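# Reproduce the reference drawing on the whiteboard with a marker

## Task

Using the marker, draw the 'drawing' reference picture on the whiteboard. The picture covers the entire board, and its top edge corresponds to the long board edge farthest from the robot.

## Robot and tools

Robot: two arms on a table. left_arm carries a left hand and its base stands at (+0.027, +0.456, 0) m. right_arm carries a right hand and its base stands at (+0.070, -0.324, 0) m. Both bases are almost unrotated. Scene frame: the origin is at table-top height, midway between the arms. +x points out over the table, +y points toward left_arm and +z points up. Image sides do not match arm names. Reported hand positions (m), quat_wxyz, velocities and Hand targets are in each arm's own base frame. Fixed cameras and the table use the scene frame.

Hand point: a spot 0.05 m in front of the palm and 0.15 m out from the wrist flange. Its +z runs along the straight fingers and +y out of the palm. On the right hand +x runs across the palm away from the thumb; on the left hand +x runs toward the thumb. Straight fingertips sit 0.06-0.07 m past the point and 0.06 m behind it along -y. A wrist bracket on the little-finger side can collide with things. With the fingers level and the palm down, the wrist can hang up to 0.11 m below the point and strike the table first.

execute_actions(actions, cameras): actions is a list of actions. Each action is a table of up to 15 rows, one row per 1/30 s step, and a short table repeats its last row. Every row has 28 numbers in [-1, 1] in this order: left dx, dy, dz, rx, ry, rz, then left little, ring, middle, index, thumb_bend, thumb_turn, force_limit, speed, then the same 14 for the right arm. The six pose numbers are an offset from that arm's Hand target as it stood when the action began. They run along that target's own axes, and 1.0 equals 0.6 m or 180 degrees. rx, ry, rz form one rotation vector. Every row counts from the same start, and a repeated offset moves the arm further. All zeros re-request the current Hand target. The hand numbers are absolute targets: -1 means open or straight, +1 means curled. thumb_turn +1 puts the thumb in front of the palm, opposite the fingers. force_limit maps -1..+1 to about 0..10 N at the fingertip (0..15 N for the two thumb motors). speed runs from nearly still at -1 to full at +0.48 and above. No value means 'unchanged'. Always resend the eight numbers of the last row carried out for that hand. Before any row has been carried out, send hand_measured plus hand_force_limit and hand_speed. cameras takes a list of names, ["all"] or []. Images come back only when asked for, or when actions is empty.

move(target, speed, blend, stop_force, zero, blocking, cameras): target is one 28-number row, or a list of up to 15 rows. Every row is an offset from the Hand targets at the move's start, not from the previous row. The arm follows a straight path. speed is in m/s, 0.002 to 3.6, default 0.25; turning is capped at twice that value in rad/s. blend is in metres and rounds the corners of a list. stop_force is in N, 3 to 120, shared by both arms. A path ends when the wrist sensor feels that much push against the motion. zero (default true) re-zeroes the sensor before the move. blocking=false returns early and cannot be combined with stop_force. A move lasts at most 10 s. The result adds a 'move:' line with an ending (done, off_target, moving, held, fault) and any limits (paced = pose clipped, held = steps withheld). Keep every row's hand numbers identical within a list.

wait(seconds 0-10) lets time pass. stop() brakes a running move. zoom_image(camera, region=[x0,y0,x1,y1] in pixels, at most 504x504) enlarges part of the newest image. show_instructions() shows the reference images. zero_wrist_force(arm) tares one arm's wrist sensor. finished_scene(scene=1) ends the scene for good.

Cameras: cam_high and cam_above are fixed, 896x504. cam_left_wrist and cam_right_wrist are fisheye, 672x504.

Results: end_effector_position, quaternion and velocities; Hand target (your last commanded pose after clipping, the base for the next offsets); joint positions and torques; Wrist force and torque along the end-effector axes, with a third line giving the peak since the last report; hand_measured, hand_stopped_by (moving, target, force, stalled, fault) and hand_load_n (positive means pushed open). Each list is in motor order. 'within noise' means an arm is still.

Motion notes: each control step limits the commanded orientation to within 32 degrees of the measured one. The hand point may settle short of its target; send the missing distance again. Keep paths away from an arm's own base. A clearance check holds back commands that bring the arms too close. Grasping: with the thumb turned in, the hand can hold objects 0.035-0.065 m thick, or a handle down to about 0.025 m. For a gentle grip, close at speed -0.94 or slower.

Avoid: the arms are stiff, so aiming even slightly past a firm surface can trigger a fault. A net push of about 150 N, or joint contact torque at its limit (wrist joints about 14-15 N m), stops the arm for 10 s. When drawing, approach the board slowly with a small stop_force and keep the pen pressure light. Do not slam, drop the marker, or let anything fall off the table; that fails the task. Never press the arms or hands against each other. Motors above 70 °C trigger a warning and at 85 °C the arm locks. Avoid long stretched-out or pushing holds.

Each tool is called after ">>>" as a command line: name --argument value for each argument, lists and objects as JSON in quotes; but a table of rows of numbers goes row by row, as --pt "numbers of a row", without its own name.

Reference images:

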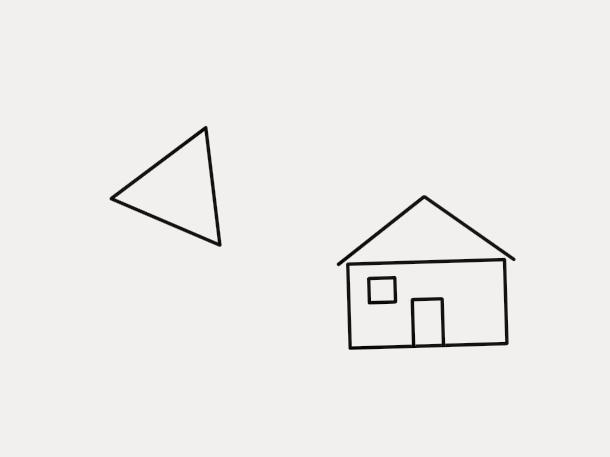

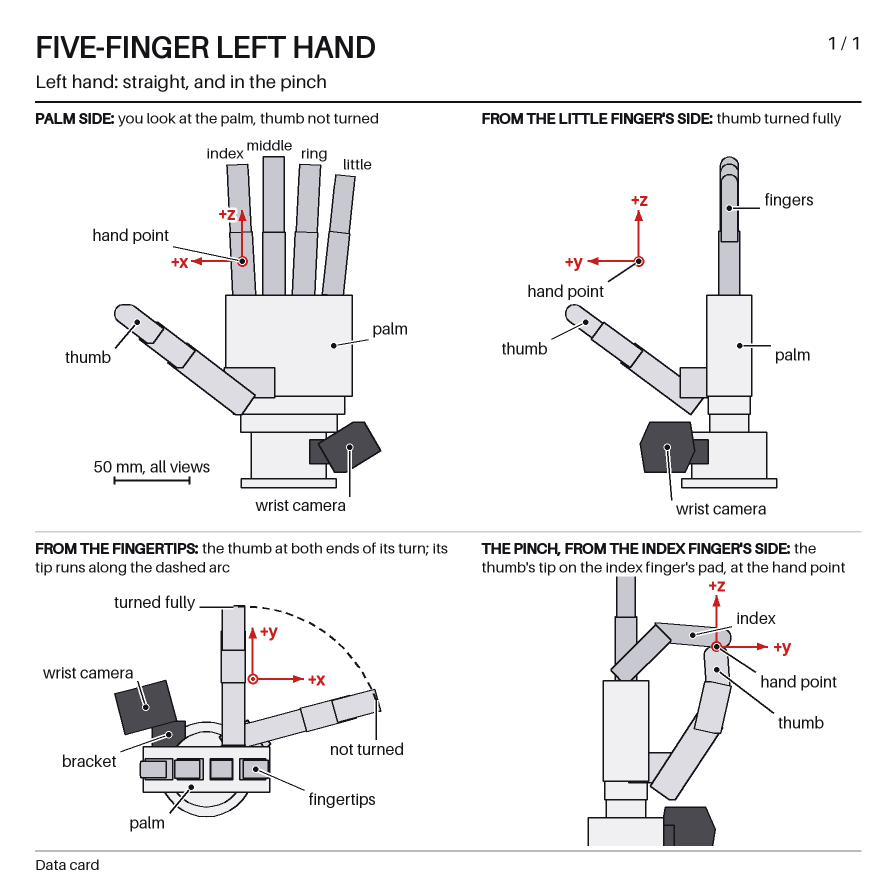

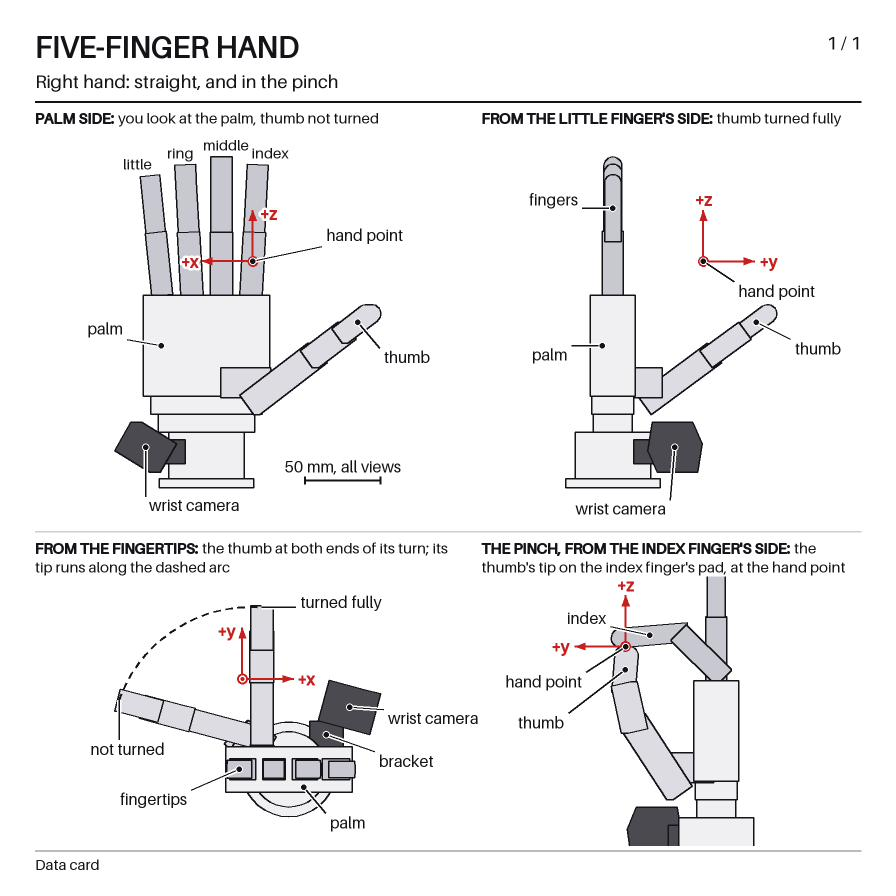

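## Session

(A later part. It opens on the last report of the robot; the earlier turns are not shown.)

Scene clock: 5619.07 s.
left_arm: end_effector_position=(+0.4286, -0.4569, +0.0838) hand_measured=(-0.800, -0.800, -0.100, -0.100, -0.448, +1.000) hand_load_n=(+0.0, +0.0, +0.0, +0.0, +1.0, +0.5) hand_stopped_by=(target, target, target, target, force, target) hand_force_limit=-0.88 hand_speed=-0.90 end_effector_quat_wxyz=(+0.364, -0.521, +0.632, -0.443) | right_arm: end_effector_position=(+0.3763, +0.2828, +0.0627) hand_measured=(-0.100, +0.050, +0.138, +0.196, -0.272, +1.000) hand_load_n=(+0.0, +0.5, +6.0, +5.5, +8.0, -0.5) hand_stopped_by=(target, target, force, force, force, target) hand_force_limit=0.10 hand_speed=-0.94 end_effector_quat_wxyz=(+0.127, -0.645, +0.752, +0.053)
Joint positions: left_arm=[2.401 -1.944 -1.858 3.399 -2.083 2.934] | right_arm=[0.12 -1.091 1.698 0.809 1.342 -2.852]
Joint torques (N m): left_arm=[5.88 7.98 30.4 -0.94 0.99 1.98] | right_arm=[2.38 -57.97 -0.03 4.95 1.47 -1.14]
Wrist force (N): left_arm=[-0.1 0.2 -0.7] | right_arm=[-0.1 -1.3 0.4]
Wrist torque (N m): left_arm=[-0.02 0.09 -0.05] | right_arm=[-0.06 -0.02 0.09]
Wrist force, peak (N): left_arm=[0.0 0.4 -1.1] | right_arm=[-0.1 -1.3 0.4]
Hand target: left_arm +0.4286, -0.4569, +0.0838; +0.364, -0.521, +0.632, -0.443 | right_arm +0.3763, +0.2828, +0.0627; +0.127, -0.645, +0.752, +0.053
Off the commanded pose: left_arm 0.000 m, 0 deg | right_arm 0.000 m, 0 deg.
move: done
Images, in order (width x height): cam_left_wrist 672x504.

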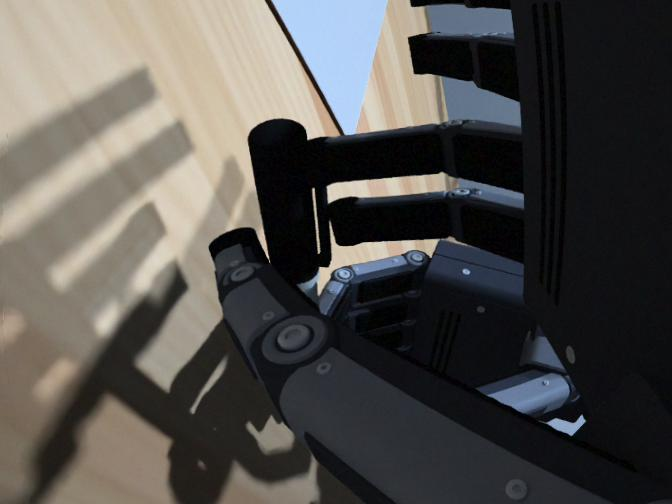

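>>> move --target '[0,0,0,0,0,0,-0.8,-0.8,0.45,0.45,-0.36,1,-0.88,-0.94,0,0,0,0,0,0,-0.1,0.05,0.26,0.29,0.16,1,0.1,-0.94]' --speed 0.02 --cameras '["cam_left_wrist"]'

>>> zoom_image --camera "cam_left_wrist" --region '[170, 80, 430, 275]'

Scene clock: 5655.00 s.
left_arm: end_effector_position=(+0.4286, -0.4569, +0.0838) hand_measured=(-0.800, -0.800, +0.288, +0.300, -0.448, +1.000) hand_load_n=(+0.0, +0.0, +0.0, +1.5, +1.5, +0.0) hand_stopped_by=(target, target, force, force, force, target) hand_force_limit=-0.88 hand_speed=-0.94 end_effector_quat_wxyz=(+0.364, -0.521, +0.632, -0.443) | right_arm: end_effector_position=(+0.3763, +0.2828, +0.0627) hand_measured=(-0.100, +0.050, +0.138, +0.196, -0.272, +1.000) hand_load_n=(+0.0, +0.0, +6.0, +5.0, +8.0, -0.5) hand_stopped_by=(target, target, force, force, force, target) hand_force_limit=0.10 hand_speed=-0.94 end_effector_quat_wxyz=(+0.127, -0.645, +0.752, +0.053)
Joint positions: left_arm=[2.401 -1.944 -1.858 3.399 -2.083 2.934] | right_arm=[0.12 -1.091 1.698 0.809 1.342 -2.852]
Joint torques (N m): left_arm=[5.54 12.26 30.74 2.1 -0.42 1.84] | right_arm=[1.45 -57.41 -0.8 4.98 1.45 -0.92]
Wrist force (N): left_arm=[0.2 0.2 -0.1] | right_arm=[0.0 -0.2 0.1]
Wrist torque (N m): left_arm=[0.01 0.05 -0.05] | right_arm=[0.00 -0.07 0.09]
Wrist force, peak (N): left_arm=[-0.1 0.0 -1.1] | right_arm=[0.2 -1.1 0.6]
Hand target: left_arm +0.4286, -0.4569, +0.0838; +0.364, -0.521, +0.632, -0.443 | right_arm +0.3763, +0.2828, +0.0627; +0.127, -0.645, +0.752, +0.053
Off the commanded pose: left_arm 0.000 m, 0 deg | right_arm 0.000 m, 0 deg.
move: done
Images, in order (width x height): cam_left_wrist 672x504.

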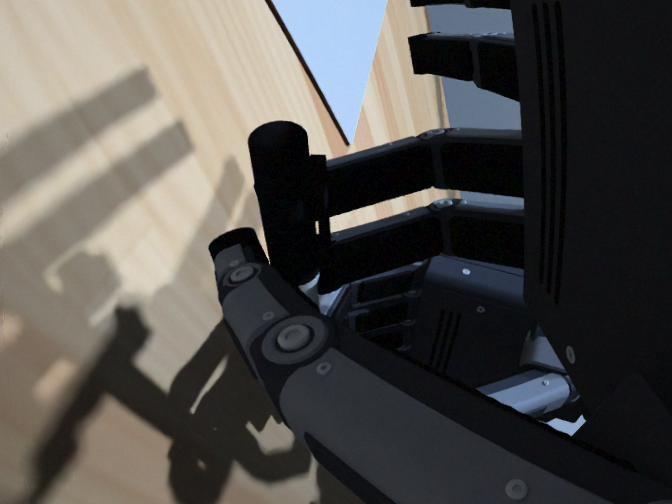

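Scaled by 1.938 from the camera's 672x504 image, which has a finer 960x720 frame.

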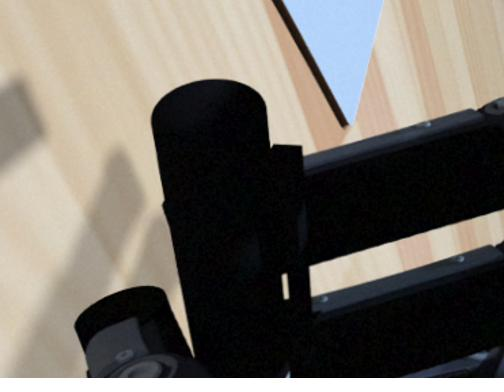

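>>> move --target '[0,0,0,0,0,0,-0.8,-0.8,0.0,0.0,-0.55,1,-0.6,-0.7,0,0,0,0,0,0,-0.1,0.05,0.26,0.29,0.16,1,0.1,-0.94]' --speed 0.02

>>> move --target '[0,0.0029,-0.0078,0,0,0,-0.8,-0.8,0.0,0.0,-0.36,1,-0.88,-0.92,0,0,0,0,0,0,-0.1,0.05,0.26,0.29,0.16,1,0.1,-0.94]' --speed 0.02

>>> move --target '[0,0,0,0,0,0,-0.8,-0.8,0.0,0.0,-0.28,1,-0.88,-0.94,0,0,0,0,0,0,-0.1,0.05,0.26,0.29,0.16,1,0.1,-0.94]' --speed 0.02 --cameras '["cam_left_wrist"]'

>>> zoom_image --camera "cam_left_wrist" --region '[170, 80, 430, 275]'

Scene clock: 5672.70 s.
left_arm: end_effector_position=(+0.4286, -0.4569, +0.0838) hand_measured=(-0.800, -0.800, +0.000, +0.000, -0.550, +1.000) hand_load_n=(+0.0, +0.0, +0.0, +0.0, +0.0, +0.0) hand_stopped_by=(target, target, target, target, target, target) hand_force_limit=-0.60 hand_speed=-0.70 end_effector_quat_wxyz=(+0.364, -0.521, +0.632, -0.443) | right_arm: end_effector_position=(+0.3763, +0.2828, +0.0627) hand_measured=(-0.100, +0.050, +0.138, +0.196, -0.272, +1.000) hand_load_n=(+0.0, +0.0, +5.5, +6.0, +8.0, -0.5) hand_stopped_by=(target, target, force, force, force, target) hand_force_limit=0.10 hand_speed=-0.94 end_effector_quat_wxyz=(+0.127, -0.645, +0.752, +0.053)
Joint positions: left_arm=[2.401 -1.944 -1.858 3.399 -2.083 2.934] | right_arm=[0.12 -1.091 1.698 0.809 1.342 -2.852]
Joint torques (N m): left_arm=[5.86 14.59 30.57 2 -1.18 1.71] | right_arm=[2.51 -57.28 -0.35 5.04 1.17 -1.01]
Wrist force (N): left_arm=[-0.2 -0.5 -0.3] | right_arm=[0.3 -0.5 0.7]
Wrist torque (N m): left_arm=[-0.04 0.09 -0.05] | right_arm=[-0.03 -0.05 0.07]
Wrist force, peak (N): left_arm=[0.1 -0.6 -0.7] | right_arm=[0.3 -0.5 0.9]
Hand target: left_arm +0.4286, -0.4569, +0.0838; +0.364, -0.521, +0.632, -0.443 | right_arm +0.3763, +0.2828, +0.0627; +0.127, -0.645, +0.752, +0.053
Off the commanded pose: left_arm 0.000 m, 0 deg | right_arm 0.000 m, 0 deg.
move: done

Scene clock: 5674.23 s.
left_arm: end_effector_position=(+0.4237, -0.4560, +0.0838) hand_measured=(-0.800, -0.800, +0.000, +0.000, -0.400, +1.000) hand_load_n=(+0.0, +0.0, +0.0, +0.0, +1.0, +0.0) hand_stopped_by=(target, target, target, target, force, target) hand_force_limit=-0.88 hand_speed=-0.92 end_effector_quat_wxyz=(+0.364, -0.521, +0.632, -0.443) | right_arm: end_effector_position=(+0.3763, +0.2828, +0.0627) hand_measured=(-0.100, +0.050, +0.138, +0.196, -0.272, +1.000) hand_load_n=(+0.0, +0.0, +5.5, +5.5, +8.0, -0.5) hand_stopped_by=(target, target, force, force, force, target) hand_force_limit=0.10 hand_speed=-0.94 end_effector_quat_wxyz=(+0.127, -0.645, +0.752, +0.053)
Joint positions: left_arm=[2.394 -1.938 -1.868 3.401 -2.089 2.932] | right_arm=[0.12 -1.091 1.698 0.809 1.342 -2.852]
Joint torques (N m): left_arm=[-5 60.35 5.74 2.29 -2.47 -1.77] | right_arm=[1.2 -56.64 -1.4 5.04 1.34 -0.79]
Wrist force (N): left_arm=[0.2 0.2 -0.7] | right_arm=[0.1 -0.9 0.3]
Wrist torque (N m): left_arm=[0.00 0.05 -0.04] | right_arm=[0.00 -0.06 0.11]
Wrist force, peak (N): left_arm=[0.0 -0.7 -0.5] | right_arm=[0.1 -1.1 0.2]
Hand target: left_arm +0.4237, -0.4560, +0.0838; +0.364, -0.521, +0.632, -0.443 | right_arm +0.3763, +0.2828, +0.0627; +0.127, -0.645, +0.752, +0.053
Off the commanded pose: left_arm 0.000 m, 0 deg | right_arm 0.000 m, 0 deg.
move: done

Scene clock: 5674.73 s.
left_arm: end_effector_position=(+0.4237, -0.4560, +0.0838) hand_measured=(-0.800, -0.800, +0.000, +0.000, -0.398, +1.000) hand_load_n=(+0.0, +0.0, +0.0, +0.0, +1.0, +0.5) hand_stopped_by=(target, target, target, target, force, target) hand_force_limit=-0.88 hand_speed=-0.94 end_effector_quat_wxyz=(+0.364, -0.521, +0.632, -0.443) | right_arm: end_effector_position=(+0.3763, +0.2828, +0.0627) hand_measured=(-0.100, +0.050, +0.138, +0.196, -0.272, +1.000) hand_load_n=(+0.0, +0.0, +5.5, +5.5, +8.0, -0.5) hand_stopped_by=(target, target, force, force, force, target) hand_force_limit=0.10 hand_speed=-0.94 end_effector_quat_wxyz=(+0.127, -0.645, +0.752, +0.053)
Joint positions: left_arm=[2.394 -1.938 -1.868 3.401 -2.089 2.932] | right_arm=[0.12 -1.091 1.698 0.809 1.342 -2.852]
Joint torques (N m): left_arm=[-5.28 60.26 6.85 2.4 -2.35 -1.74] | right_arm=[2.94 -56.69 -0.1 5 1.17 -1.01]
Wrist force (N): left_arm=[0.2 0.5 -0.7] | right_arm=[0.1 -1.0 0.3]
Wrist torque (N m): left_arm=[0.01 0.05 -0.05] | right_arm=[0.00 -0.07 0.12]
Wrist force, peak (N): left_arm=[0.1 0.4 -0.9] | right_arm=[0.1 -1.2 0.3]
Hand target: left_arm +0.4237, -0.4560, +0.0838; +0.364, -0.521, +0.632, -0.443 | right_arm +0.3763, +0.2828, +0.0627; +0.127, -0.645, +0.752, +0.053
Off the commanded pose: left_arm 0.000 m, 0 deg | right_arm 0.000 m, 0 deg.
move: done
Images, in order (width x height): cam_left_wrist 672x504.

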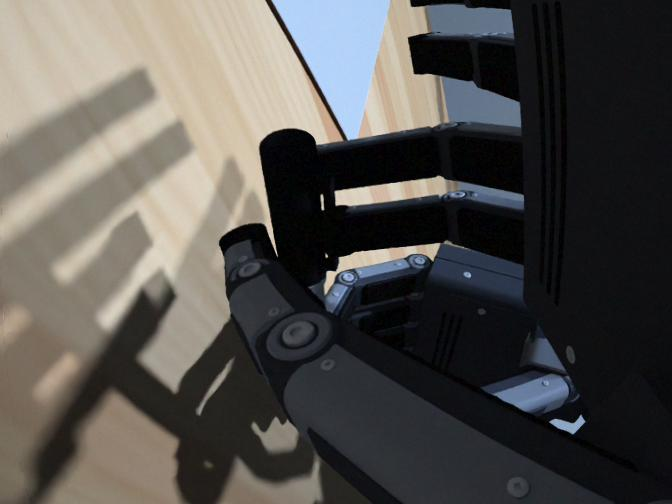

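Scaled by 1.938 from the camera's 672x504 image, which has a finer 960x720 frame.

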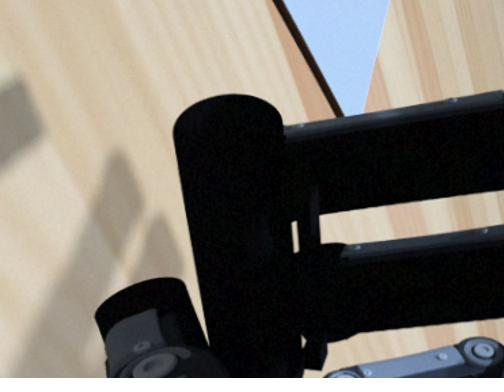

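>>> move --target '[0,0.0054,-0.0051,0,0,0,-0.8,-0.8,0.0,0.0,-0.5,1,-0.6,-0.7,0,0,0,0,0,0,-0.1,0.05,0.26,0.29,0.16,1,0.1,-0.94]' --speed 0.02

>>> move --target '[0,0,0,0,0,0,-0.8,-0.8,0.0,0.0,-0.25,1,-0.88,-0.93,0,0,0,0,0,0,-0.1,0.05,0.26,0.29,0.16,1,0.1,-0.94]' --speed 0.02

>>> move --target '[0,0,0,0,0,0,-0.8,-0.8,0.45,0.45,-0.25,1,-0.85,-0.94,0,0,0,0,0,0,-0.1,0.05,0.26,0.29,0.16,1,0.1,-0.94]' --speed 0.02 --cameras '["cam_left_wrist"]'

>>> zoom_image --camera "cam_left_wrist" --region '[170, 80, 430, 275]'

Scene clock: 5689.33 s.
left_arm: end_effector_position=(+0.4199, -0.4552, +0.0818) hand_measured=(-0.800, -0.800, +0.000, +0.000, -0.500, +1.000) hand_load_n=(+0.0, +0.0, +0.0, +0.0, +0.0, +0.0) hand_stopped_by=(target, target, target, target, target, target) hand_force_limit=-0.60 hand_speed=-0.70 end_effector_quat_wxyz=(+0.364, -0.521, +0.632, -0.443) | right_arm: end_effector_position=(+0.3763, +0.2828, +0.0627) hand_measured=(-0.100, +0.050, +0.138, +0.196, -0.272, +1.000) hand_load_n=(+0.0, +0.0, +5.5, +6.0, +8.0, -0.5) hand_stopped_by=(target, target, force, force, force, target) hand_force_limit=0.10 hand_speed=-0.94 end_effector_quat_wxyz=(+0.127, -0.645, +0.752, +0.053)
Joint positions: left_arm=[2.389 -1.936 -1.877 3.408 -2.093 2.929] | right_arm=[0.12 -1.091 1.698 0.809 1.342 -2.852]
Joint torques (N m): left_arm=[-5.42 60.69 3.66 2.23 -2.51 -1.69] | right_arm=[2.14 -55.81 -0.86 5.08 1.04 -0.79]
Wrist force (N): left_arm=[-0.1 -0.6 -0.3] | right_arm=[0.3 -0.3 0.7]
Wrist torque (N m): left_arm=[-0.05 0.08 -0.04] | right_arm=[0.01 -0.05 0.08]
Wrist force, peak (N): left_arm=[0.1 0.4 -1.2] | right_arm=[0.0 -1.3 0.5]
Hand target: left_arm +0.4198, -0.4552, +0.0818; +0.364, -0.521, +0.632, -0.443 | right_arm +0.3763, +0.2828, +0.0627; +0.127, -0.645, +0.752, +0.053
Off the commanded pose: left_arm 0.000 m, 0 deg | right_arm 0.000 m, 0 deg.
move: done

Scene clock: 5691.17 s.
left_arm: end_effector_position=(+0.4198, -0.4552, +0.0818) hand_measured=(-0.800, -0.800, +0.000, +0.000, -0.338, +1.000) hand_load_n=(+0.0, +0.0, +0.0, +0.0, +1.0, +0.5) hand_stopped_by=(target, target, target, target, force, target) hand_force_limit=-0.88 hand_speed=-0.93 end_effector_quat_wxyz=(+0.364, -0.521, +0.632, -0.443) | right_arm: end_effector_position=(+0.3763, +0.2828, +0.0627) hand_measured=(-0.100, +0.050, +0.138, +0.196, -0.272, +1.000) hand_load_n=(+0.0, +0.0, +6.0, +5.0, +8.0, -0.5) hand_stopped_by=(target, target, force, force, force, target) hand_force_limit=0.10 hand_speed=-0.94 end_effector_quat_wxyz=(+0.127, -0.645, +0.752, +0.053)
Joint positions: left_arm=[2.389 -1.936 -1.878 3.408 -2.093 2.929] | right_arm=[0.12 -1.091 1.698 0.809 1.342 -2.852]
Joint torques (N m): left_arm=[-5.23 59.64 5.35 2.26 -2.5 -1.73] | right_arm=[1.87 -56.4 -1.41 4.83 1.46 -0.69]
Wrist force (N): left_arm=[0.0 0.3 -0.9] | right_arm=[0.1 -1.0 0.2]
Wrist torque (N m): left_arm=[0.00 0.06 -0.04] | right_arm=[-0.01 -0.06 0.11]
Wrist force, peak (N): left_arm=[-0.1 -0.6 -0.7] | right_arm=[0.2 -1.1 0.4]
Hand target: left_arm +0.4198, -0.4552, +0.0818; +0.364, -0.521, +0.632, -0.443 | right_arm +0.3763, +0.2828, +0.0627; +0.127, -0.645, +0.752, +0.053
Off the commanded pose: left_arm 0.000 m, 0 deg | right_arm 0.000 m, 0 deg.
move: done

Scene clock: 5693.00 s.
left_arm: end_effector_position=(+0.4198, -0.4552, +0.0818) hand_measured=(-0.800, -0.800, +0.264, +0.226, -0.338, +1.000) hand_load_n=(+0.0, +0.0, +0.5, +0.5, +1.5, +0.0) hand_stopped_by=(target, target, force, force, force, target) hand_force_limit=-0.85 hand_speed=-0.94 end_effector_quat_wxyz=(+0.364, -0.521, +0.632, -0.443) | right_arm: end_effector_position=(+0.3763, +0.2828, +0.0627) hand_measured=(-0.100, +0.050, +0.138, +0.196, -0.272, +1.000) hand_load_n=(+0.0, +0.0, +6.0, +4.5, +8.0, -1.0) hand_stopped_by=(target, target, force, force, force, target) hand_force_limit=0.10 hand_speed=-0.94 end_effector_quat_wxyz=(+0.127, -0.645, +0.752, +0.053)
Joint positions: left_arm=[2.389 -1.936 -1.878 3.408 -2.093 2.929] | right_arm=[0.12 -1.091 1.698 0.809 1.342 -2.852]
Joint torques (N m): left_arm=[-5.22 59.57 8.04 2.24 -2.36 -1.75] | right_arm=[1.9 -56.37 -1.7 4.86 1.35 -0.69]
Wrist force (N): left_arm=[0.1 0.3 0.0] | right_arm=[0.0 -0.5 -0.1]
Wrist torque (N m): left_arm=[-0.01 0.08 -0.04] | right_arm=[-0.01 -0.08 0.09]
Wrist force, peak (N): left_arm=[0.0 0.3 -1.0] | right_arm=[0.2 -1.2 0.6]
Hand target: left_arm +0.4198, -0.4552, +0.0818; +0.364, -0.521, +0.632, -0.443 | right_arm +0.3763, +0.2828, +0.0627; +0.127, -0.645, +0.752, +0.053
Off the commanded pose: left_arm 0.000 m, 0 deg | right_arm 0.000 m, 0 deg.
move: done
Images, in order (width x height): cam_left_wrist 672x504.

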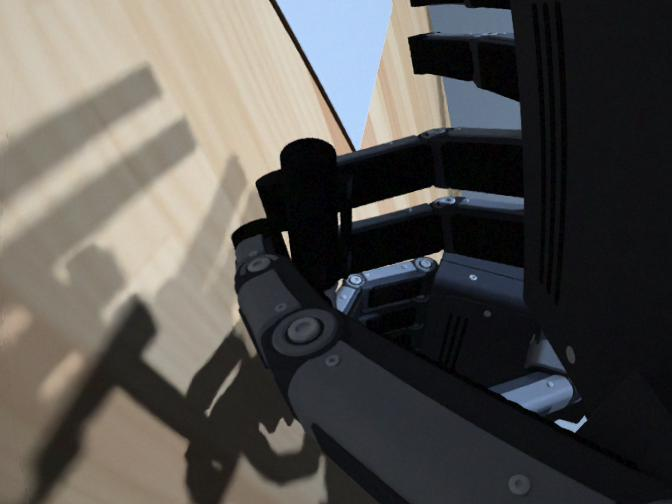

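Scaled by 1.938 from the camera's 672x504 image, which has a finer 960x720 frame.

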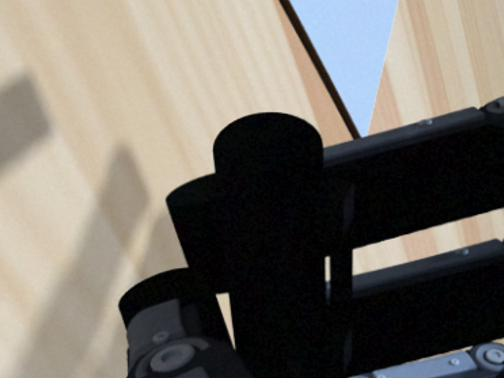

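>>> move --target '[0,0,0,0,0,0,-0.8,-0.8,0.47,0.47,-0.2,1,-0.6,-0.94,0,0,0,0,0,0,-0.1,0.05,0.26,0.29,0.16,1,0.1,-0.94]' --speed 0.02

>>> move --target '[0,0,0,0,0,0,-0.8,-0.8,0.49,0.49,-0.18,1,-0.3,-0.94,0,0,0,0,0,0,-0.1,0.05,0.26,0.29,0.16,1,0.1,-0.94]' --speed 0.02 --cameras '["cam_left_wrist","cam_right_wrist"]'

>>> zoom_image --camera "cam_left_wrist" --region '[170, 80, 430, 275]'

Scene clock: 5709.73 s.
left_arm: end_effector_position=(+0.4198, -0.4552, +0.0818) hand_measured=(-0.800, -0.800, +0.286, +0.236, -0.336, +1.000) hand_load_n=(+0.0, +0.0, +2.0, +0.0, +2.5, +0.0) hand_stopped_by=(target, target, force, force, force, target) hand_force_limit=-0.60 hand_speed=-0.94 end_effector_quat_wxyz=(+0.364, -0.521, +0.632, -0.443) | right_arm: end_effector_position=(+0.3763, +0.2828, +0.0627) hand_measured=(-0.100, +0.050, +0.138, +0.196, -0.272, +1.000) hand_load_n=(+0.0, +0.0, +7.5, +2.5, +6.5, -1.5) hand_stopped_by=(target, target, force, force, force, target) hand_force_limit=0.10 hand_speed=-0.94 end_effector_quat_wxyz=(+0.127, -0.645, +0.752, +0.053)
Joint positions: left_arm=[2.389 -1.936 -1.878 3.408 -2.093 2.929] | right_arm=[0.12 -1.091 1.698 0.809 1.342 -2.852]
Joint torques (N m): left_arm=[-4.57 60.36 12.23 2.3 -2.39 -1.68] | right_arm=[1.98 -56.46 -1.29 4.89 1.14 -0.53]
Wrist force (N): left_arm=[-0.2 0.8 0.4] | right_arm=[0.4 -0.3 -0.8]
Wrist torque (N m): left_arm=[0.01 0.10 -0.05] | right_arm=[-0.04 -0.16 0.07]
Wrist force, peak (N): left_arm=[-0.4 1.0 0.6] | right_arm=[0.4 -0.3 -0.8]
Hand target: left_arm +0.4198, -0.4552, +0.0818; +0.364, -0.521, +0.632, -0.443 | right_arm +0.3763, +0.2828, +0.0627; +0.127, -0.645, +0.752, +0.053
Off the commanded pose: left_arm 0.000 m, 0 deg | right_arm 0.000 m, 0 deg.
move: done

Scene clock: 5710.23 s.
left_arm: end_effector_position=(+0.4198, -0.4552, +0.0818) hand_measured=(-0.800, -0.800, +0.308, +0.262, -0.324, +1.000) hand_load_n=(-0.5, +0.0, +3.0, +5.0, +5.0, +0.0) hand_stopped_by=(target, target, force, force, force, target) hand_force_limit=-0.30 hand_speed=-0.94 end_effector_quat_wxyz=(+0.364, -0.521, +0.632, -0.443) | right_arm: end_effector_position=(+0.3763, +0.2828, +0.0627) hand_measured=(-0.100, +0.050, +0.138, +0.196, -0.272, +1.000) hand_load_n=(+0.0, +0.0, +8.0, +0.5, +7.0, -2.0) hand_stopped_by=(target, target, force, force, force, target) hand_force_limit=0.10 hand_speed=-0.94 end_effector_quat_wxyz=(+0.127, -0.645, +0.752, +0.053)
Joint positions: left_arm=[2.389 -1.936 -1.878 3.408 -2.093 2.929] | right_arm=[0.12 -1.091 1.698 0.809 1.342 -2.852]
Joint torques (N m): left_arm=[-5.06 60.16 12.84 2.26 -2.42 -1.73] | right_arm=[2.39 -55.65 -1.61 4.76 1.2 -0.39]
Wrist force (N): left_arm=[0.0 1.6 1.3] | right_arm=[-0.3 0.6 -1.5]
Wrist torque (N m): left_arm=[0.09 0.05 -0.07] | right_arm=[-0.03 -0.17 0.06]
Wrist force, peak (N): left_arm=[-0.1 1.9 1.6] | right_arm=[-0.5 0.8 -1.7]
Hand target: left_arm +0.4198, -0.4552, +0.0818; +0.364, -0.521, +0.632, -0.443 | right_arm +0.3763, +0.2828, +0.0627; +0.127, -0.645, +0.752, +0.053
Off the commanded pose: left_arm 0.000 m, 0 deg | right_arm 0.000 m, 0 deg.
move: done
Images, in order (width x height): cam_left_wrist 672x504, cam_right_wrist 672x504.

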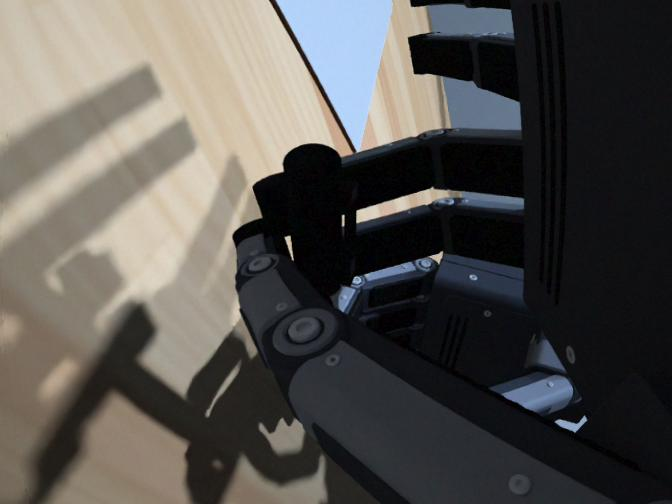

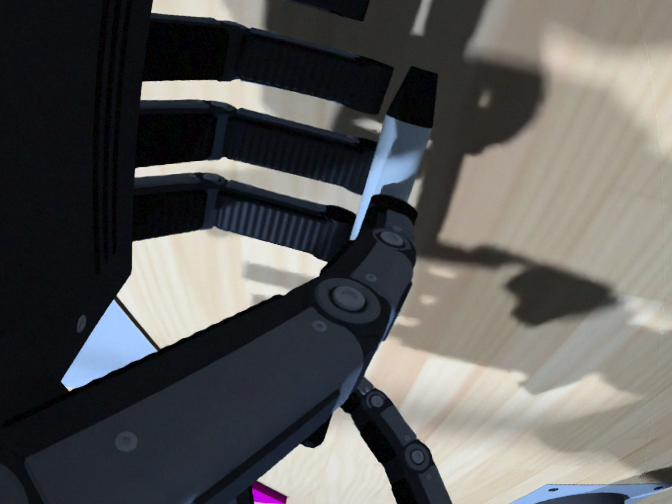

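Scaled by 1.938 from the camera's 672x504 image, which has a finer 960x720 frame.

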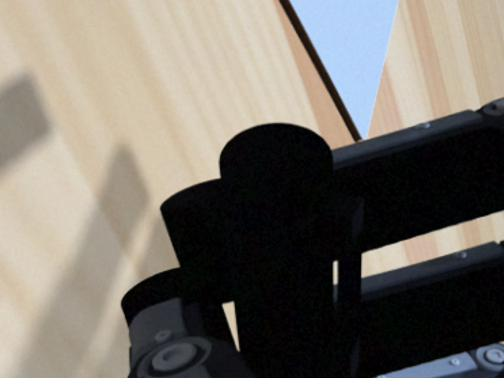

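>>> move --target '[0,0.0042,0.0042,0,0,0,-0.8,-0.8,0.49,0.49,-0.18,1,-0.3,-0.94,0,0,0,0,0,0,-0.1,0.05,0.26,0.29,0.16,1,0.1,-0.94]' --speed 0.01

>>> move --target '[0,0,0,0,0,0,-0.8,-0.8,0.52,0.52,-0.16,1,0.0,-0.94,0,0,0,0,0,0,-0.1,0.05,0.26,0.29,0.16,1,0.1,-0.94]' --speed 0.02 --cameras '["cam_left_wrist","cam_right_wrist"]'

>>> zoom_image --camera "cam_left_wrist" --region '[170, 80, 430, 275]'

Scene clock: 5725.13 s.
left_arm: end_effector_position=(+0.4213, -0.4555, +0.0787) hand_measured=(-0.800, -0.800, +0.308, +0.262, -0.324, +1.000) hand_load_n=(+0.0, +0.0, +3.5, +1.5, +4.0, +0.0) hand_stopped_by=(target, target, force, force, force, target) hand_force_limit=-0.30 hand_speed=-0.94 end_effector_quat_wxyz=(+0.364, -0.521, +0.632, -0.443) | right_arm: end_effector_position=(+0.3763, +0.2828, +0.0627) hand_measured=(-0.100, +0.050, +0.138, +0.196, -0.272, +1.000) hand_load_n=(+0.0, +0.0, +6.5, +2.5, +6.5, -0.5) hand_stopped_by=(target, target, force, force, force, target) hand_force_limit=0.10 hand_speed=-0.94 end_effector_quat_wxyz=(+0.127, -0.645, +0.752, +0.053)
Joint positions: left_arm=[2.391 -1.942 -1.878 3.415 -2.092 2.93] | right_arm=[0.12 -1.091 1.698 0.809 1.342 -2.852]
Joint torques (N m): left_arm=[3.03 5.19 5.46 2.69 1.39 1.72] | right_arm=[1.06 -56.04 -1.06 5.01 1.04 -0.33]
Wrist force (N): left_arm=[-1.2 0.0 0.3] | right_arm=[1.3 0.0 0.1]
Wrist torque (N m): left_arm=[-0.01 0.07 -0.04] | right_arm=[-0.02 -0.08 0.06]
Wrist force, peak (N): left_arm=[-0.2 1.5 1.9] | right_arm=[1.8 0.4 -1.5]
Hand target: left_arm +0.4213, -0.4555, +0.0786; +0.364, -0.521, +0.632, -0.443 | right_arm +0.3763, +0.2828, +0.0627; +0.127, -0.645, +0.752, +0.053
Off the commanded pose: left_arm 0.000 m, 0 deg | right_arm 0.000 m, 0 deg.
move: done

Scene clock: 5725.63 s.
left_arm: end_effector_position=(+0.4213, -0.4555, +0.0786) hand_measured=(-0.800, -0.800, +0.312, +0.294, -0.318, +1.000) hand_load_n=(+0.0, +0.0, +5.0, +5.0, +7.5, +0.0) hand_stopped_by=(target, target, force, force, force, target) hand_force_limit=0.00 hand_speed=-0.94 end_effector_quat_wxyz=(+0.364, -0.521, +0.632, -0.443) | right_arm: end_effector_position=(+0.3763, +0.2828, +0.0627) hand_measured=(-0.100, +0.050, +0.138, +0.196, -0.272, +1.000) hand_load_n=(+0.0, +0.5, +8.0, +0.5, +6.0, -1.5) hand_stopped_by=(target, target, force, force, force, target) hand_force_limit=0.10 hand_speed=-0.94 end_effector_quat_wxyz=(+0.127, -0.645, +0.752, +0.053)
Joint positions: left_arm=[2.391 -1.943 -1.878 3.415 -2.091 2.93] | right_arm=[0.12 -1.091 1.698 0.809 1.342 -2.852]
Joint torques (N m): left_arm=[3.16 7.44 5.49 2.22 1.32 1.66] | right_arm=[2.5 -55.19 -2.61 5 1.11 -0.31]
Wrist force (N): left_arm=[-0.6 0.9 1.7] | right_arm=[0.1 0.8 -1.1]
Wrist torque (N m): left_arm=[0.01 0.06 -0.06] | right_arm=[0.00 -0.12 0.06]
Wrist force, peak (N): left_arm=[-0.5 1.2 1.5] | right_arm=[0.3 0.9 -1.4]
Hand target: left_arm +0.4213, -0.4555, +0.0786; +0.364, -0.521, +0.632, -0.443 | right_arm +0.3763, +0.2828, +0.0627; +0.127, -0.645, +0.752, +0.053
Off the commanded pose: left_arm 0.000 m, 0 deg | right_arm 0.000 m, 0 deg.
move: done
Images, in order (width x height): cam_left_wrist 672x504, cam_right_wrist 672x504.

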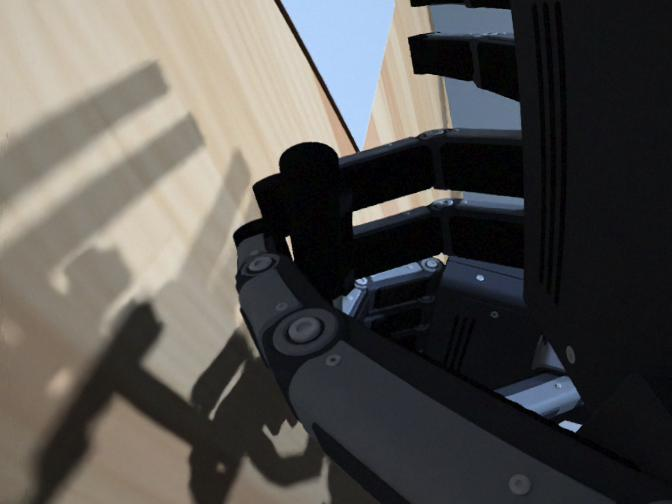

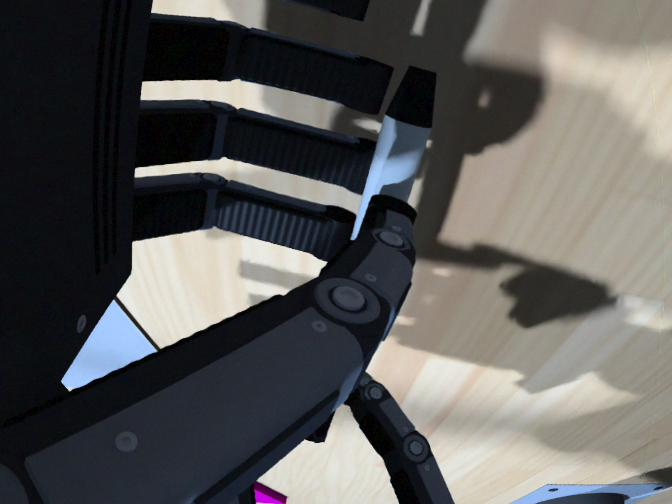

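Scaled by 1.938 from the camera's 672x504 image, which has a finer 960x720 frame.

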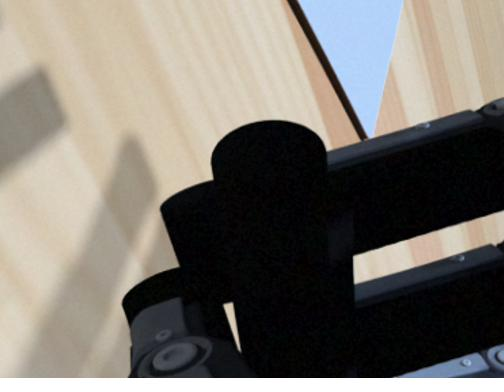

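>>> move --target '[0,0,0.0033,0,0,0,-0.8,-0.8,0.52,0.52,-0.16,1,0.0,-0.94,0,0,0,0,0,0,-0.1,0.05,0.26,0.29,0.16,1,0.1,-0.94]' --speed 0.01

>>> move --target '[-0.02,-0.001,0,0,0,0,-0.8,-0.8,0.52,0.52,-0.16,1,0.0,-0.94,0,0,0,0,0,0,-0.1,0.05,0.26,0.29,0.16,1,0.1,-0.94]' --speed 0.02 --cameras '["cam_left_wrist","cam_right_wrist"]'

>>> zoom_image --camera "cam_left_wrist" --region '[170, 120, 430, 315]'

Scene clock: 5742.73 s.
left_arm: end_effector_position=(+0.4231, -0.4559, +0.0779) hand_measured=(-0.800, -0.800, +0.312, +0.294, -0.318, +1.000) hand_load_n=(+0.0, +0.0, +5.0, +2.0, +7.0, +0.0) hand_stopped_by=(target, target, force, force, force, target) hand_force_limit=0.00 hand_speed=-0.94 end_effector_quat_wxyz=(+0.364, -0.521, +0.632, -0.443) | right_arm: end_effector_position=(+0.3763, +0.2828, +0.0627) hand_measured=(-0.100, +0.050, +0.138, +0.196, -0.272, +1.000) hand_load_n=(+0.0, +0.0, +7.5, +0.5, +6.0, -1.5) hand_stopped_by=(target, target, force, force, force, target) hand_force_limit=0.10 hand_speed=-0.94 end_effector_quat_wxyz=(+0.127, -0.645, +0.752, +0.053)
Joint positions: left_arm=[2.394 -1.946 -1.875 3.416 -2.089 2.931] | right_arm=[0.12 -1.091 1.698 0.809 1.342 -2.852]
Joint torques (N m): left_arm=[3.48 7.55 31.26 2.84 1.34 1.65] | right_arm=[1.41 -57.06 -1.35 5.07 1.09 -0.1]
Wrist force (N): left_arm=[-2.4 0.8 0.5] | right_arm=[2.1 -0.2 -0.8]
Wrist torque (N m): left_arm=[0.03 0.10 -0.05] | right_arm=[-0.04 -0.13 0.06]
Wrist force, peak (N): left_arm=[-2.4 0.8 0.5] | right_arm=[2.1 0.5 -1.2]
Hand target: left_arm +0.4231, -0.4559, +0.0779; +0.364, -0.521, +0.632, -0.443 | right_arm +0.3763, +0.2828, +0.0627; +0.127, -0.645, +0.752, +0.053
Off the commanded pose: left_arm 0.000 m, 0 deg | right_arm 0.000 m, 0 deg.
move: done

Scene clock: 5743.67 s.
left_arm: end_effector_position=(+0.4256, -0.4442, +0.0784) hand_measured=(-0.800, -0.800, +0.312, +0.294, -0.318, +1.000) hand_load_n=(+0.0, +0.0, +5.5, +2.0, +6.5, +0.5) hand_stopped_by=(target, target, force, force, force, target) hand_force_limit=0.00 hand_speed=-0.94 end_effector_quat_wxyz=(+0.364, -0.521, +0.632, -0.443) | right_arm: end_effector_position=(+0.3763, +0.2828, +0.0627) hand_measured=(-0.100, +0.050, +0.138, +0.198, -0.272, +1.000) hand_load_n=(+0.0, +0.0, +7.0, +0.5, +5.0, +0.5) hand_stopped_by=(target, target, force, force, force, target) hand_force_limit=0.10 hand_speed=-0.94 end_effector_quat_wxyz=(+0.127, -0.645, +0.752, +0.053)
Joint positions: left_arm=[2.418 -1.926 -1.902 3.429 -2.067 2.942] | right_arm=[0.12 -1.091 1.698 0.809 1.342 -2.852]
Joint torques (N m): left_arm=[6.04 61.02 5.77 2.16 0.89 2.21] | right_arm=[1.34 -55.38 -1.68 4.91 1.13 -0.19]
Wrist force (N): left_arm=[1.3 0.7 0.8] | right_arm=[-1.1 0.4 -0.7]
Wrist torque (N m): left_arm=[0.04 0.02 -0.04] | right_arm=[0.00 -0.09 0.07]
Wrist force, peak (N): left_arm=[-2.5 0.8 0.5] | right_arm=[2.2 0.0 -1.0]
Hand target: left_arm +0.4256, -0.4441, +0.0784; +0.364, -0.521, +0.632, -0.443 | right_arm +0.3763, +0.2828, +0.0627; +0.127, -0.645, +0.752, +0.053
Off the commanded pose: left_arm 0.000 m, 0 deg | right_arm 0.000 m, 0 deg.
move: done
Images, in order (width x height): cam_left_wrist 672x504, cam_right_wrist 672x504.

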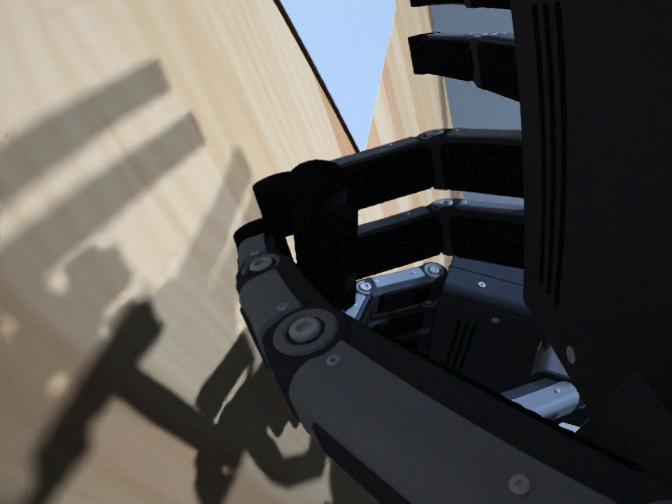

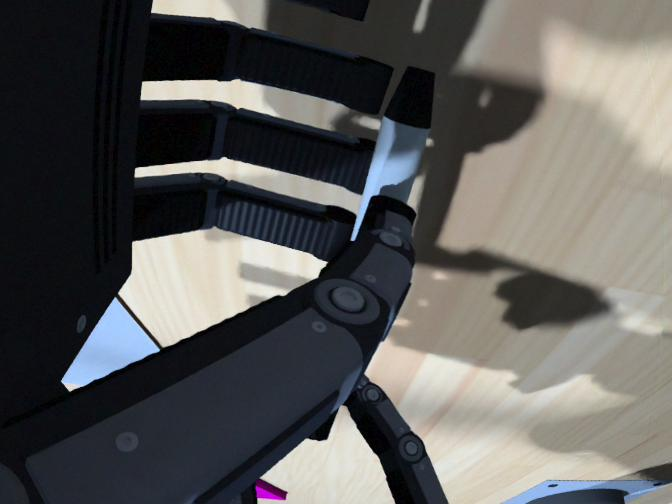

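Scaled by 1.938 from the camera's 672x504 image, which has a finer 960x720 frame.

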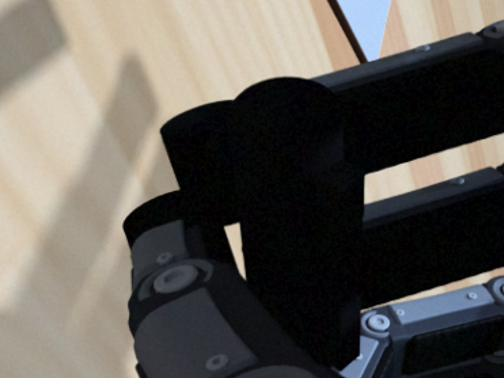

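>>> move --target '[-0.02,-0.001,0,0,0,0,-0.8,-0.8,0.52,0.52,-0.16,1,0.0,-0.94,0,0,0,0,0,0,-0.1,0.05,0.26,0.29,0.16,1,0.1,-0.94]' --speed 0.02 --cameras '["cam_left_wrist","cam_right_wrist","cam_above"]'

>>> zoom_image --camera "cam_left_wrist" --region '[170, 120, 430, 315]'

Scene clock: 5755.47 s.
left_arm: end_effector_position=(+0.4281, -0.4324, +0.0790) hand_measured=(-0.800, -0.800, +0.312, +0.294, -0.318, +1.000) hand_load_n=(+0.0, +0.0, +5.5, +1.0, +6.5, +0.5) hand_stopped_by=(target, target, force, force, force, target) hand_force_limit=0.00 hand_speed=-0.94 end_effector_quat_wxyz=(+0.364, -0.521, +0.632, -0.443) | right_arm: end_effector_position=(+0.3763, +0.2828, +0.0627) hand_measured=(-0.100, +0.050, +0.138, +0.196, -0.272, +1.000) hand_load_n=(+0.0, +0.5, +6.5, +1.0, +5.0, +1.0) hand_stopped_by=(target, target, force, force, force, target) hand_force_limit=0.10 hand_speed=-0.94 end_effector_quat_wxyz=(+0.127, -0.645, +0.752, +0.053)
Joint positions: left_arm=[2.444 -1.906 -1.929 3.441 -2.043 2.954] | right_arm=[0.12 -1.091 1.698 0.809 1.342 -2.852]
Joint torques (N m): left_arm=[8.45 59.2 4.89 2.3 1.47 1.94] | right_arm=[1.45 -55.97 -1.64 4.88 1.08 0.02]
Wrist force (N): left_arm=[0.0 0.1 0.2] | right_arm=[-0.4 0.0 0.3]
Wrist torque (N m): left_arm=[0.01 0.08 -0.05] | right_arm=[0.00 -0.04 0.06]
Wrist force, peak (N): left_arm=[1.0 1.0 1.2] | right_arm=[-1.4 0.5 -0.2]
Hand target: left_arm +0.4281, -0.4324, +0.0790; +0.364, -0.521, +0.632, -0.443 | right_arm +0.3763, +0.2828, +0.0627; +0.127, -0.645, +0.752, +0.053
Off the commanded pose: left_arm 0.000 m, 0 deg | right_arm 0.000 m, 0 deg.
move: done
Images, in order (width x height): cam_above 896x504, cam_left_wrist 672x504, cam_right_wrist 672x504.

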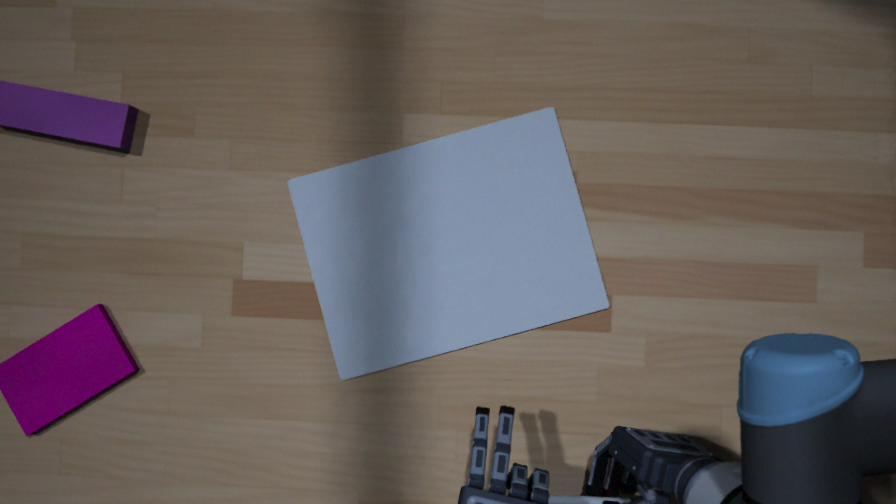

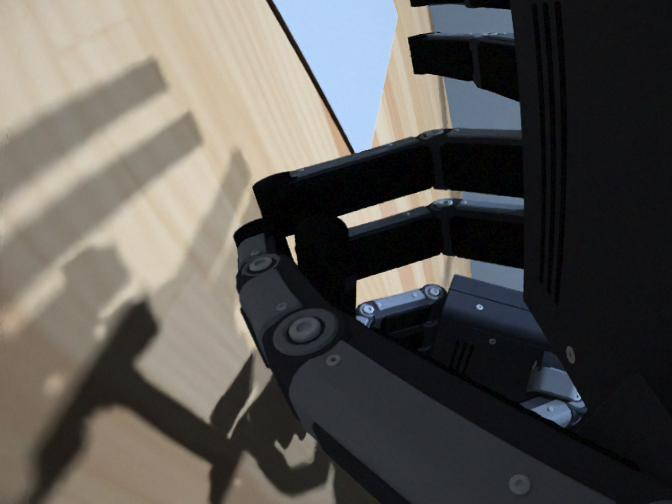

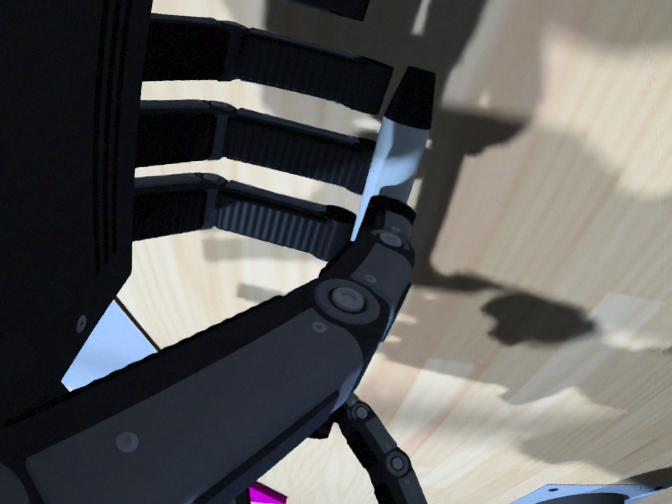

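Scaled by 1.938 from the camera's 672x504 image, which has a finer 960x720 frame.

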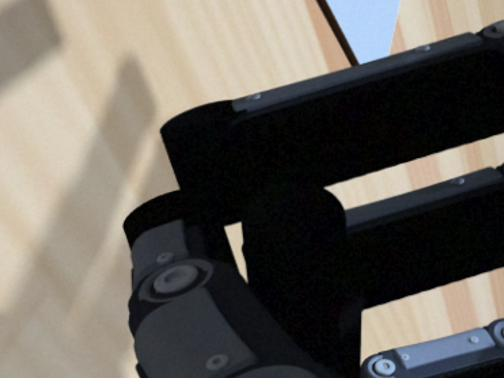

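>>> move --target '[0,0,0,0,0,0,-0.8,-0.8,0.1,0.1,-0.5,1,-0.3,-0.7,0,0,0,0,0,0,-0.1,0.05,0.26,0.29,0.16,1,0.1,-0.94]' --speed 0.02

>>> move --target '[0.03,0.0057,-0.0157,0,0,0,-0.8,-0.8,-0.1,-0.1,-0.5,1,-0.3,-0.7,0,0,0,0,0,0,-0.1,0.05,0.26,0.31,0.18,1,0.15,-0.94]' --speed 0.02 --cameras '["cam_left_wrist","cam_right_wrist"]'

>>> zoom_image --camera "cam_left_wrist" --region '[170, 80, 430, 275]'

Scene clock: 5797.23 s.
left_arm: end_effector_position=(+0.4281, -0.4324, +0.0790) hand_measured=(-0.800, -0.800, +0.100, +0.100, -0.500, +1.000) hand_load_n=(+0.0, +0.0, +0.0, +0.0, +0.0, +0.5) hand_stopped_by=(target, target, target, target, target, target) hand_force_limit=-0.30 hand_speed=-0.70 end_effector_quat_wxyz=(+0.364, -0.521, +0.632, -0.443) | right_arm: end_effector_position=(+0.3763, +0.2828, +0.0627) hand_measured=(-0.100, +0.050, +0.138, +0.196, -0.272, +1.000) hand_load_n=(+0.0, +0.0, +6.0, +1.5, +5.0, +1.5) hand_stopped_by=(target, target, force, force, force, target) hand_force_limit=0.10 hand_speed=-0.94 end_effector_quat_wxyz=(+0.127, -0.645, +0.752, +0.053)
Joint positions: left_arm=[2.444 -1.906 -1.929 3.441 -2.043 2.954] | right_arm=[0.12 -1.091 1.698 0.809 1.342 -2.852]
Joint torques (N m): left_arm=[5.4 57.31 5.46 2.31 1.3 1.97] | right_arm=[1.49 -55.24 -1.87 4.74 0.8 0.23]
Wrist force (N): left_arm=[-0.2 -0.4 -0.2] | right_arm=[0.4 -0.3 0.7]
Wrist torque (N m): left_arm=[-0.02 0.08 -0.05] | right_arm=[0.01 -0.06 0.09]
Wrist force, peak (N): left_arm=[0.0 -0.6 -0.5] | right_arm=[0.4 -0.4 0.9]
Hand target: left_arm +0.4281, -0.4324, +0.0790; +0.364, -0.521, +0.632, -0.443 | right_arm +0.3763, +0.2828, +0.0627; +0.127, -0.645, +0.752, +0.053
Off the commanded pose: left_arm 0.000 m, 0 deg | right_arm 0.000 m, 0 deg.
move: done

Scene clock: 5800.10 s.
left_arm: end_effector_position=(+0.4149, -0.4481, +0.0790) hand_measured=(-0.800, -0.800, -0.100, -0.100, -0.500, +1.000) hand_load_n=(+0.0, +0.0, +0.0, +0.0, +0.0, +0.0) hand_stopped_by=(target, target, target, target, target, target) hand_force_limit=-0.30 hand_speed=-0.70 end_effector_quat_wxyz=(+0.364, -0.521, +0.632, -0.443) | right_arm: end_effector_position=(+0.3763, +0.2828, +0.0627) hand_measured=(-0.100, +0.050, +0.138, +0.308, -0.044, +1.000) hand_load_n=(+0.0, +0.0, +0.0, +2.0, +7.5, -7.0) hand_stopped_by=(target, target, force, target, force, target) hand_force_limit=0.15 hand_speed=-0.94 end_effector_quat_wxyz=(+0.127, -0.645, +0.752, +0.053)
Joint positions: left_arm=[2.394 -1.922 -1.906 3.424 -2.089 2.931] | right_arm=[0.12 -1.091 1.698 0.809 1.342 -2.852]
Joint torques (N m): left_arm=[-7.88 6.34 30.57 -1.64 -2.43 -2.06] | right_arm=[1.54 -56.2 -3.47 4.8 1.05 0.24]
Wrist force (N): left_arm=[0.2 -0.5 -0.3] | right_arm=[0.3 -0.5 0.5]
Wrist torque (N m): left_arm=[-0.03 0.04 0.11] | right_arm=[-0.01 -0.05 0.08]
Wrist force, peak (N): left_arm=[0.4 -0.2 -1.0] | right_arm=[0.5 -0.3 0.8]
Hand target: left_arm +0.4149, -0.4481, +0.0790; +0.364, -0.521, +0.632, -0.443 | right_arm +0.3763, +0.2828, +0.0627; +0.127, -0.645, +0.752, +0.053
Off the commanded pose: left_arm 0.000 m, 0 deg | right_arm 0.000 m, 0 deg.
move: done
Images, in order (width x height): cam_left_wrist 672x504, cam_right_wrist 672x504.

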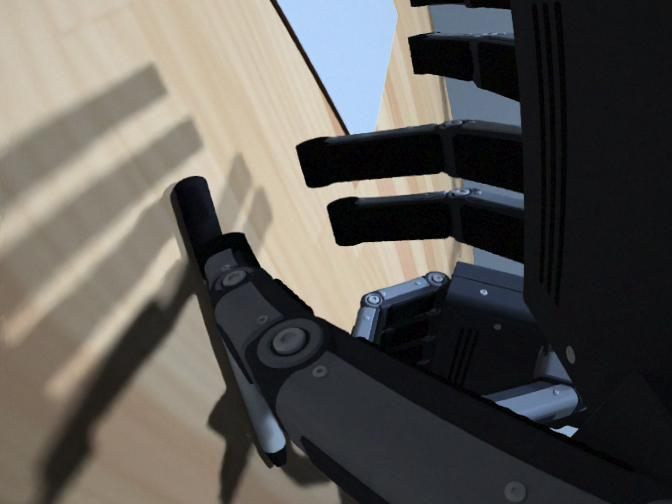

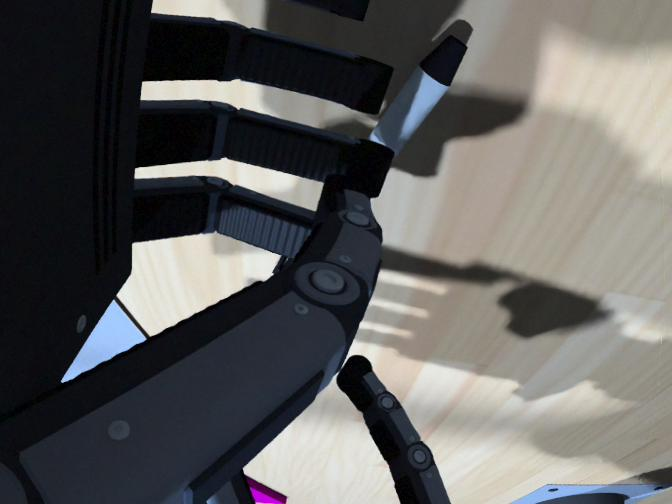

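Scaled by 1.938 from the camera's 672x504 image, which has a finer 960x720 frame.

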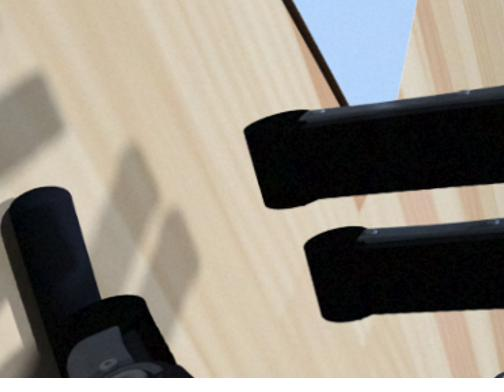

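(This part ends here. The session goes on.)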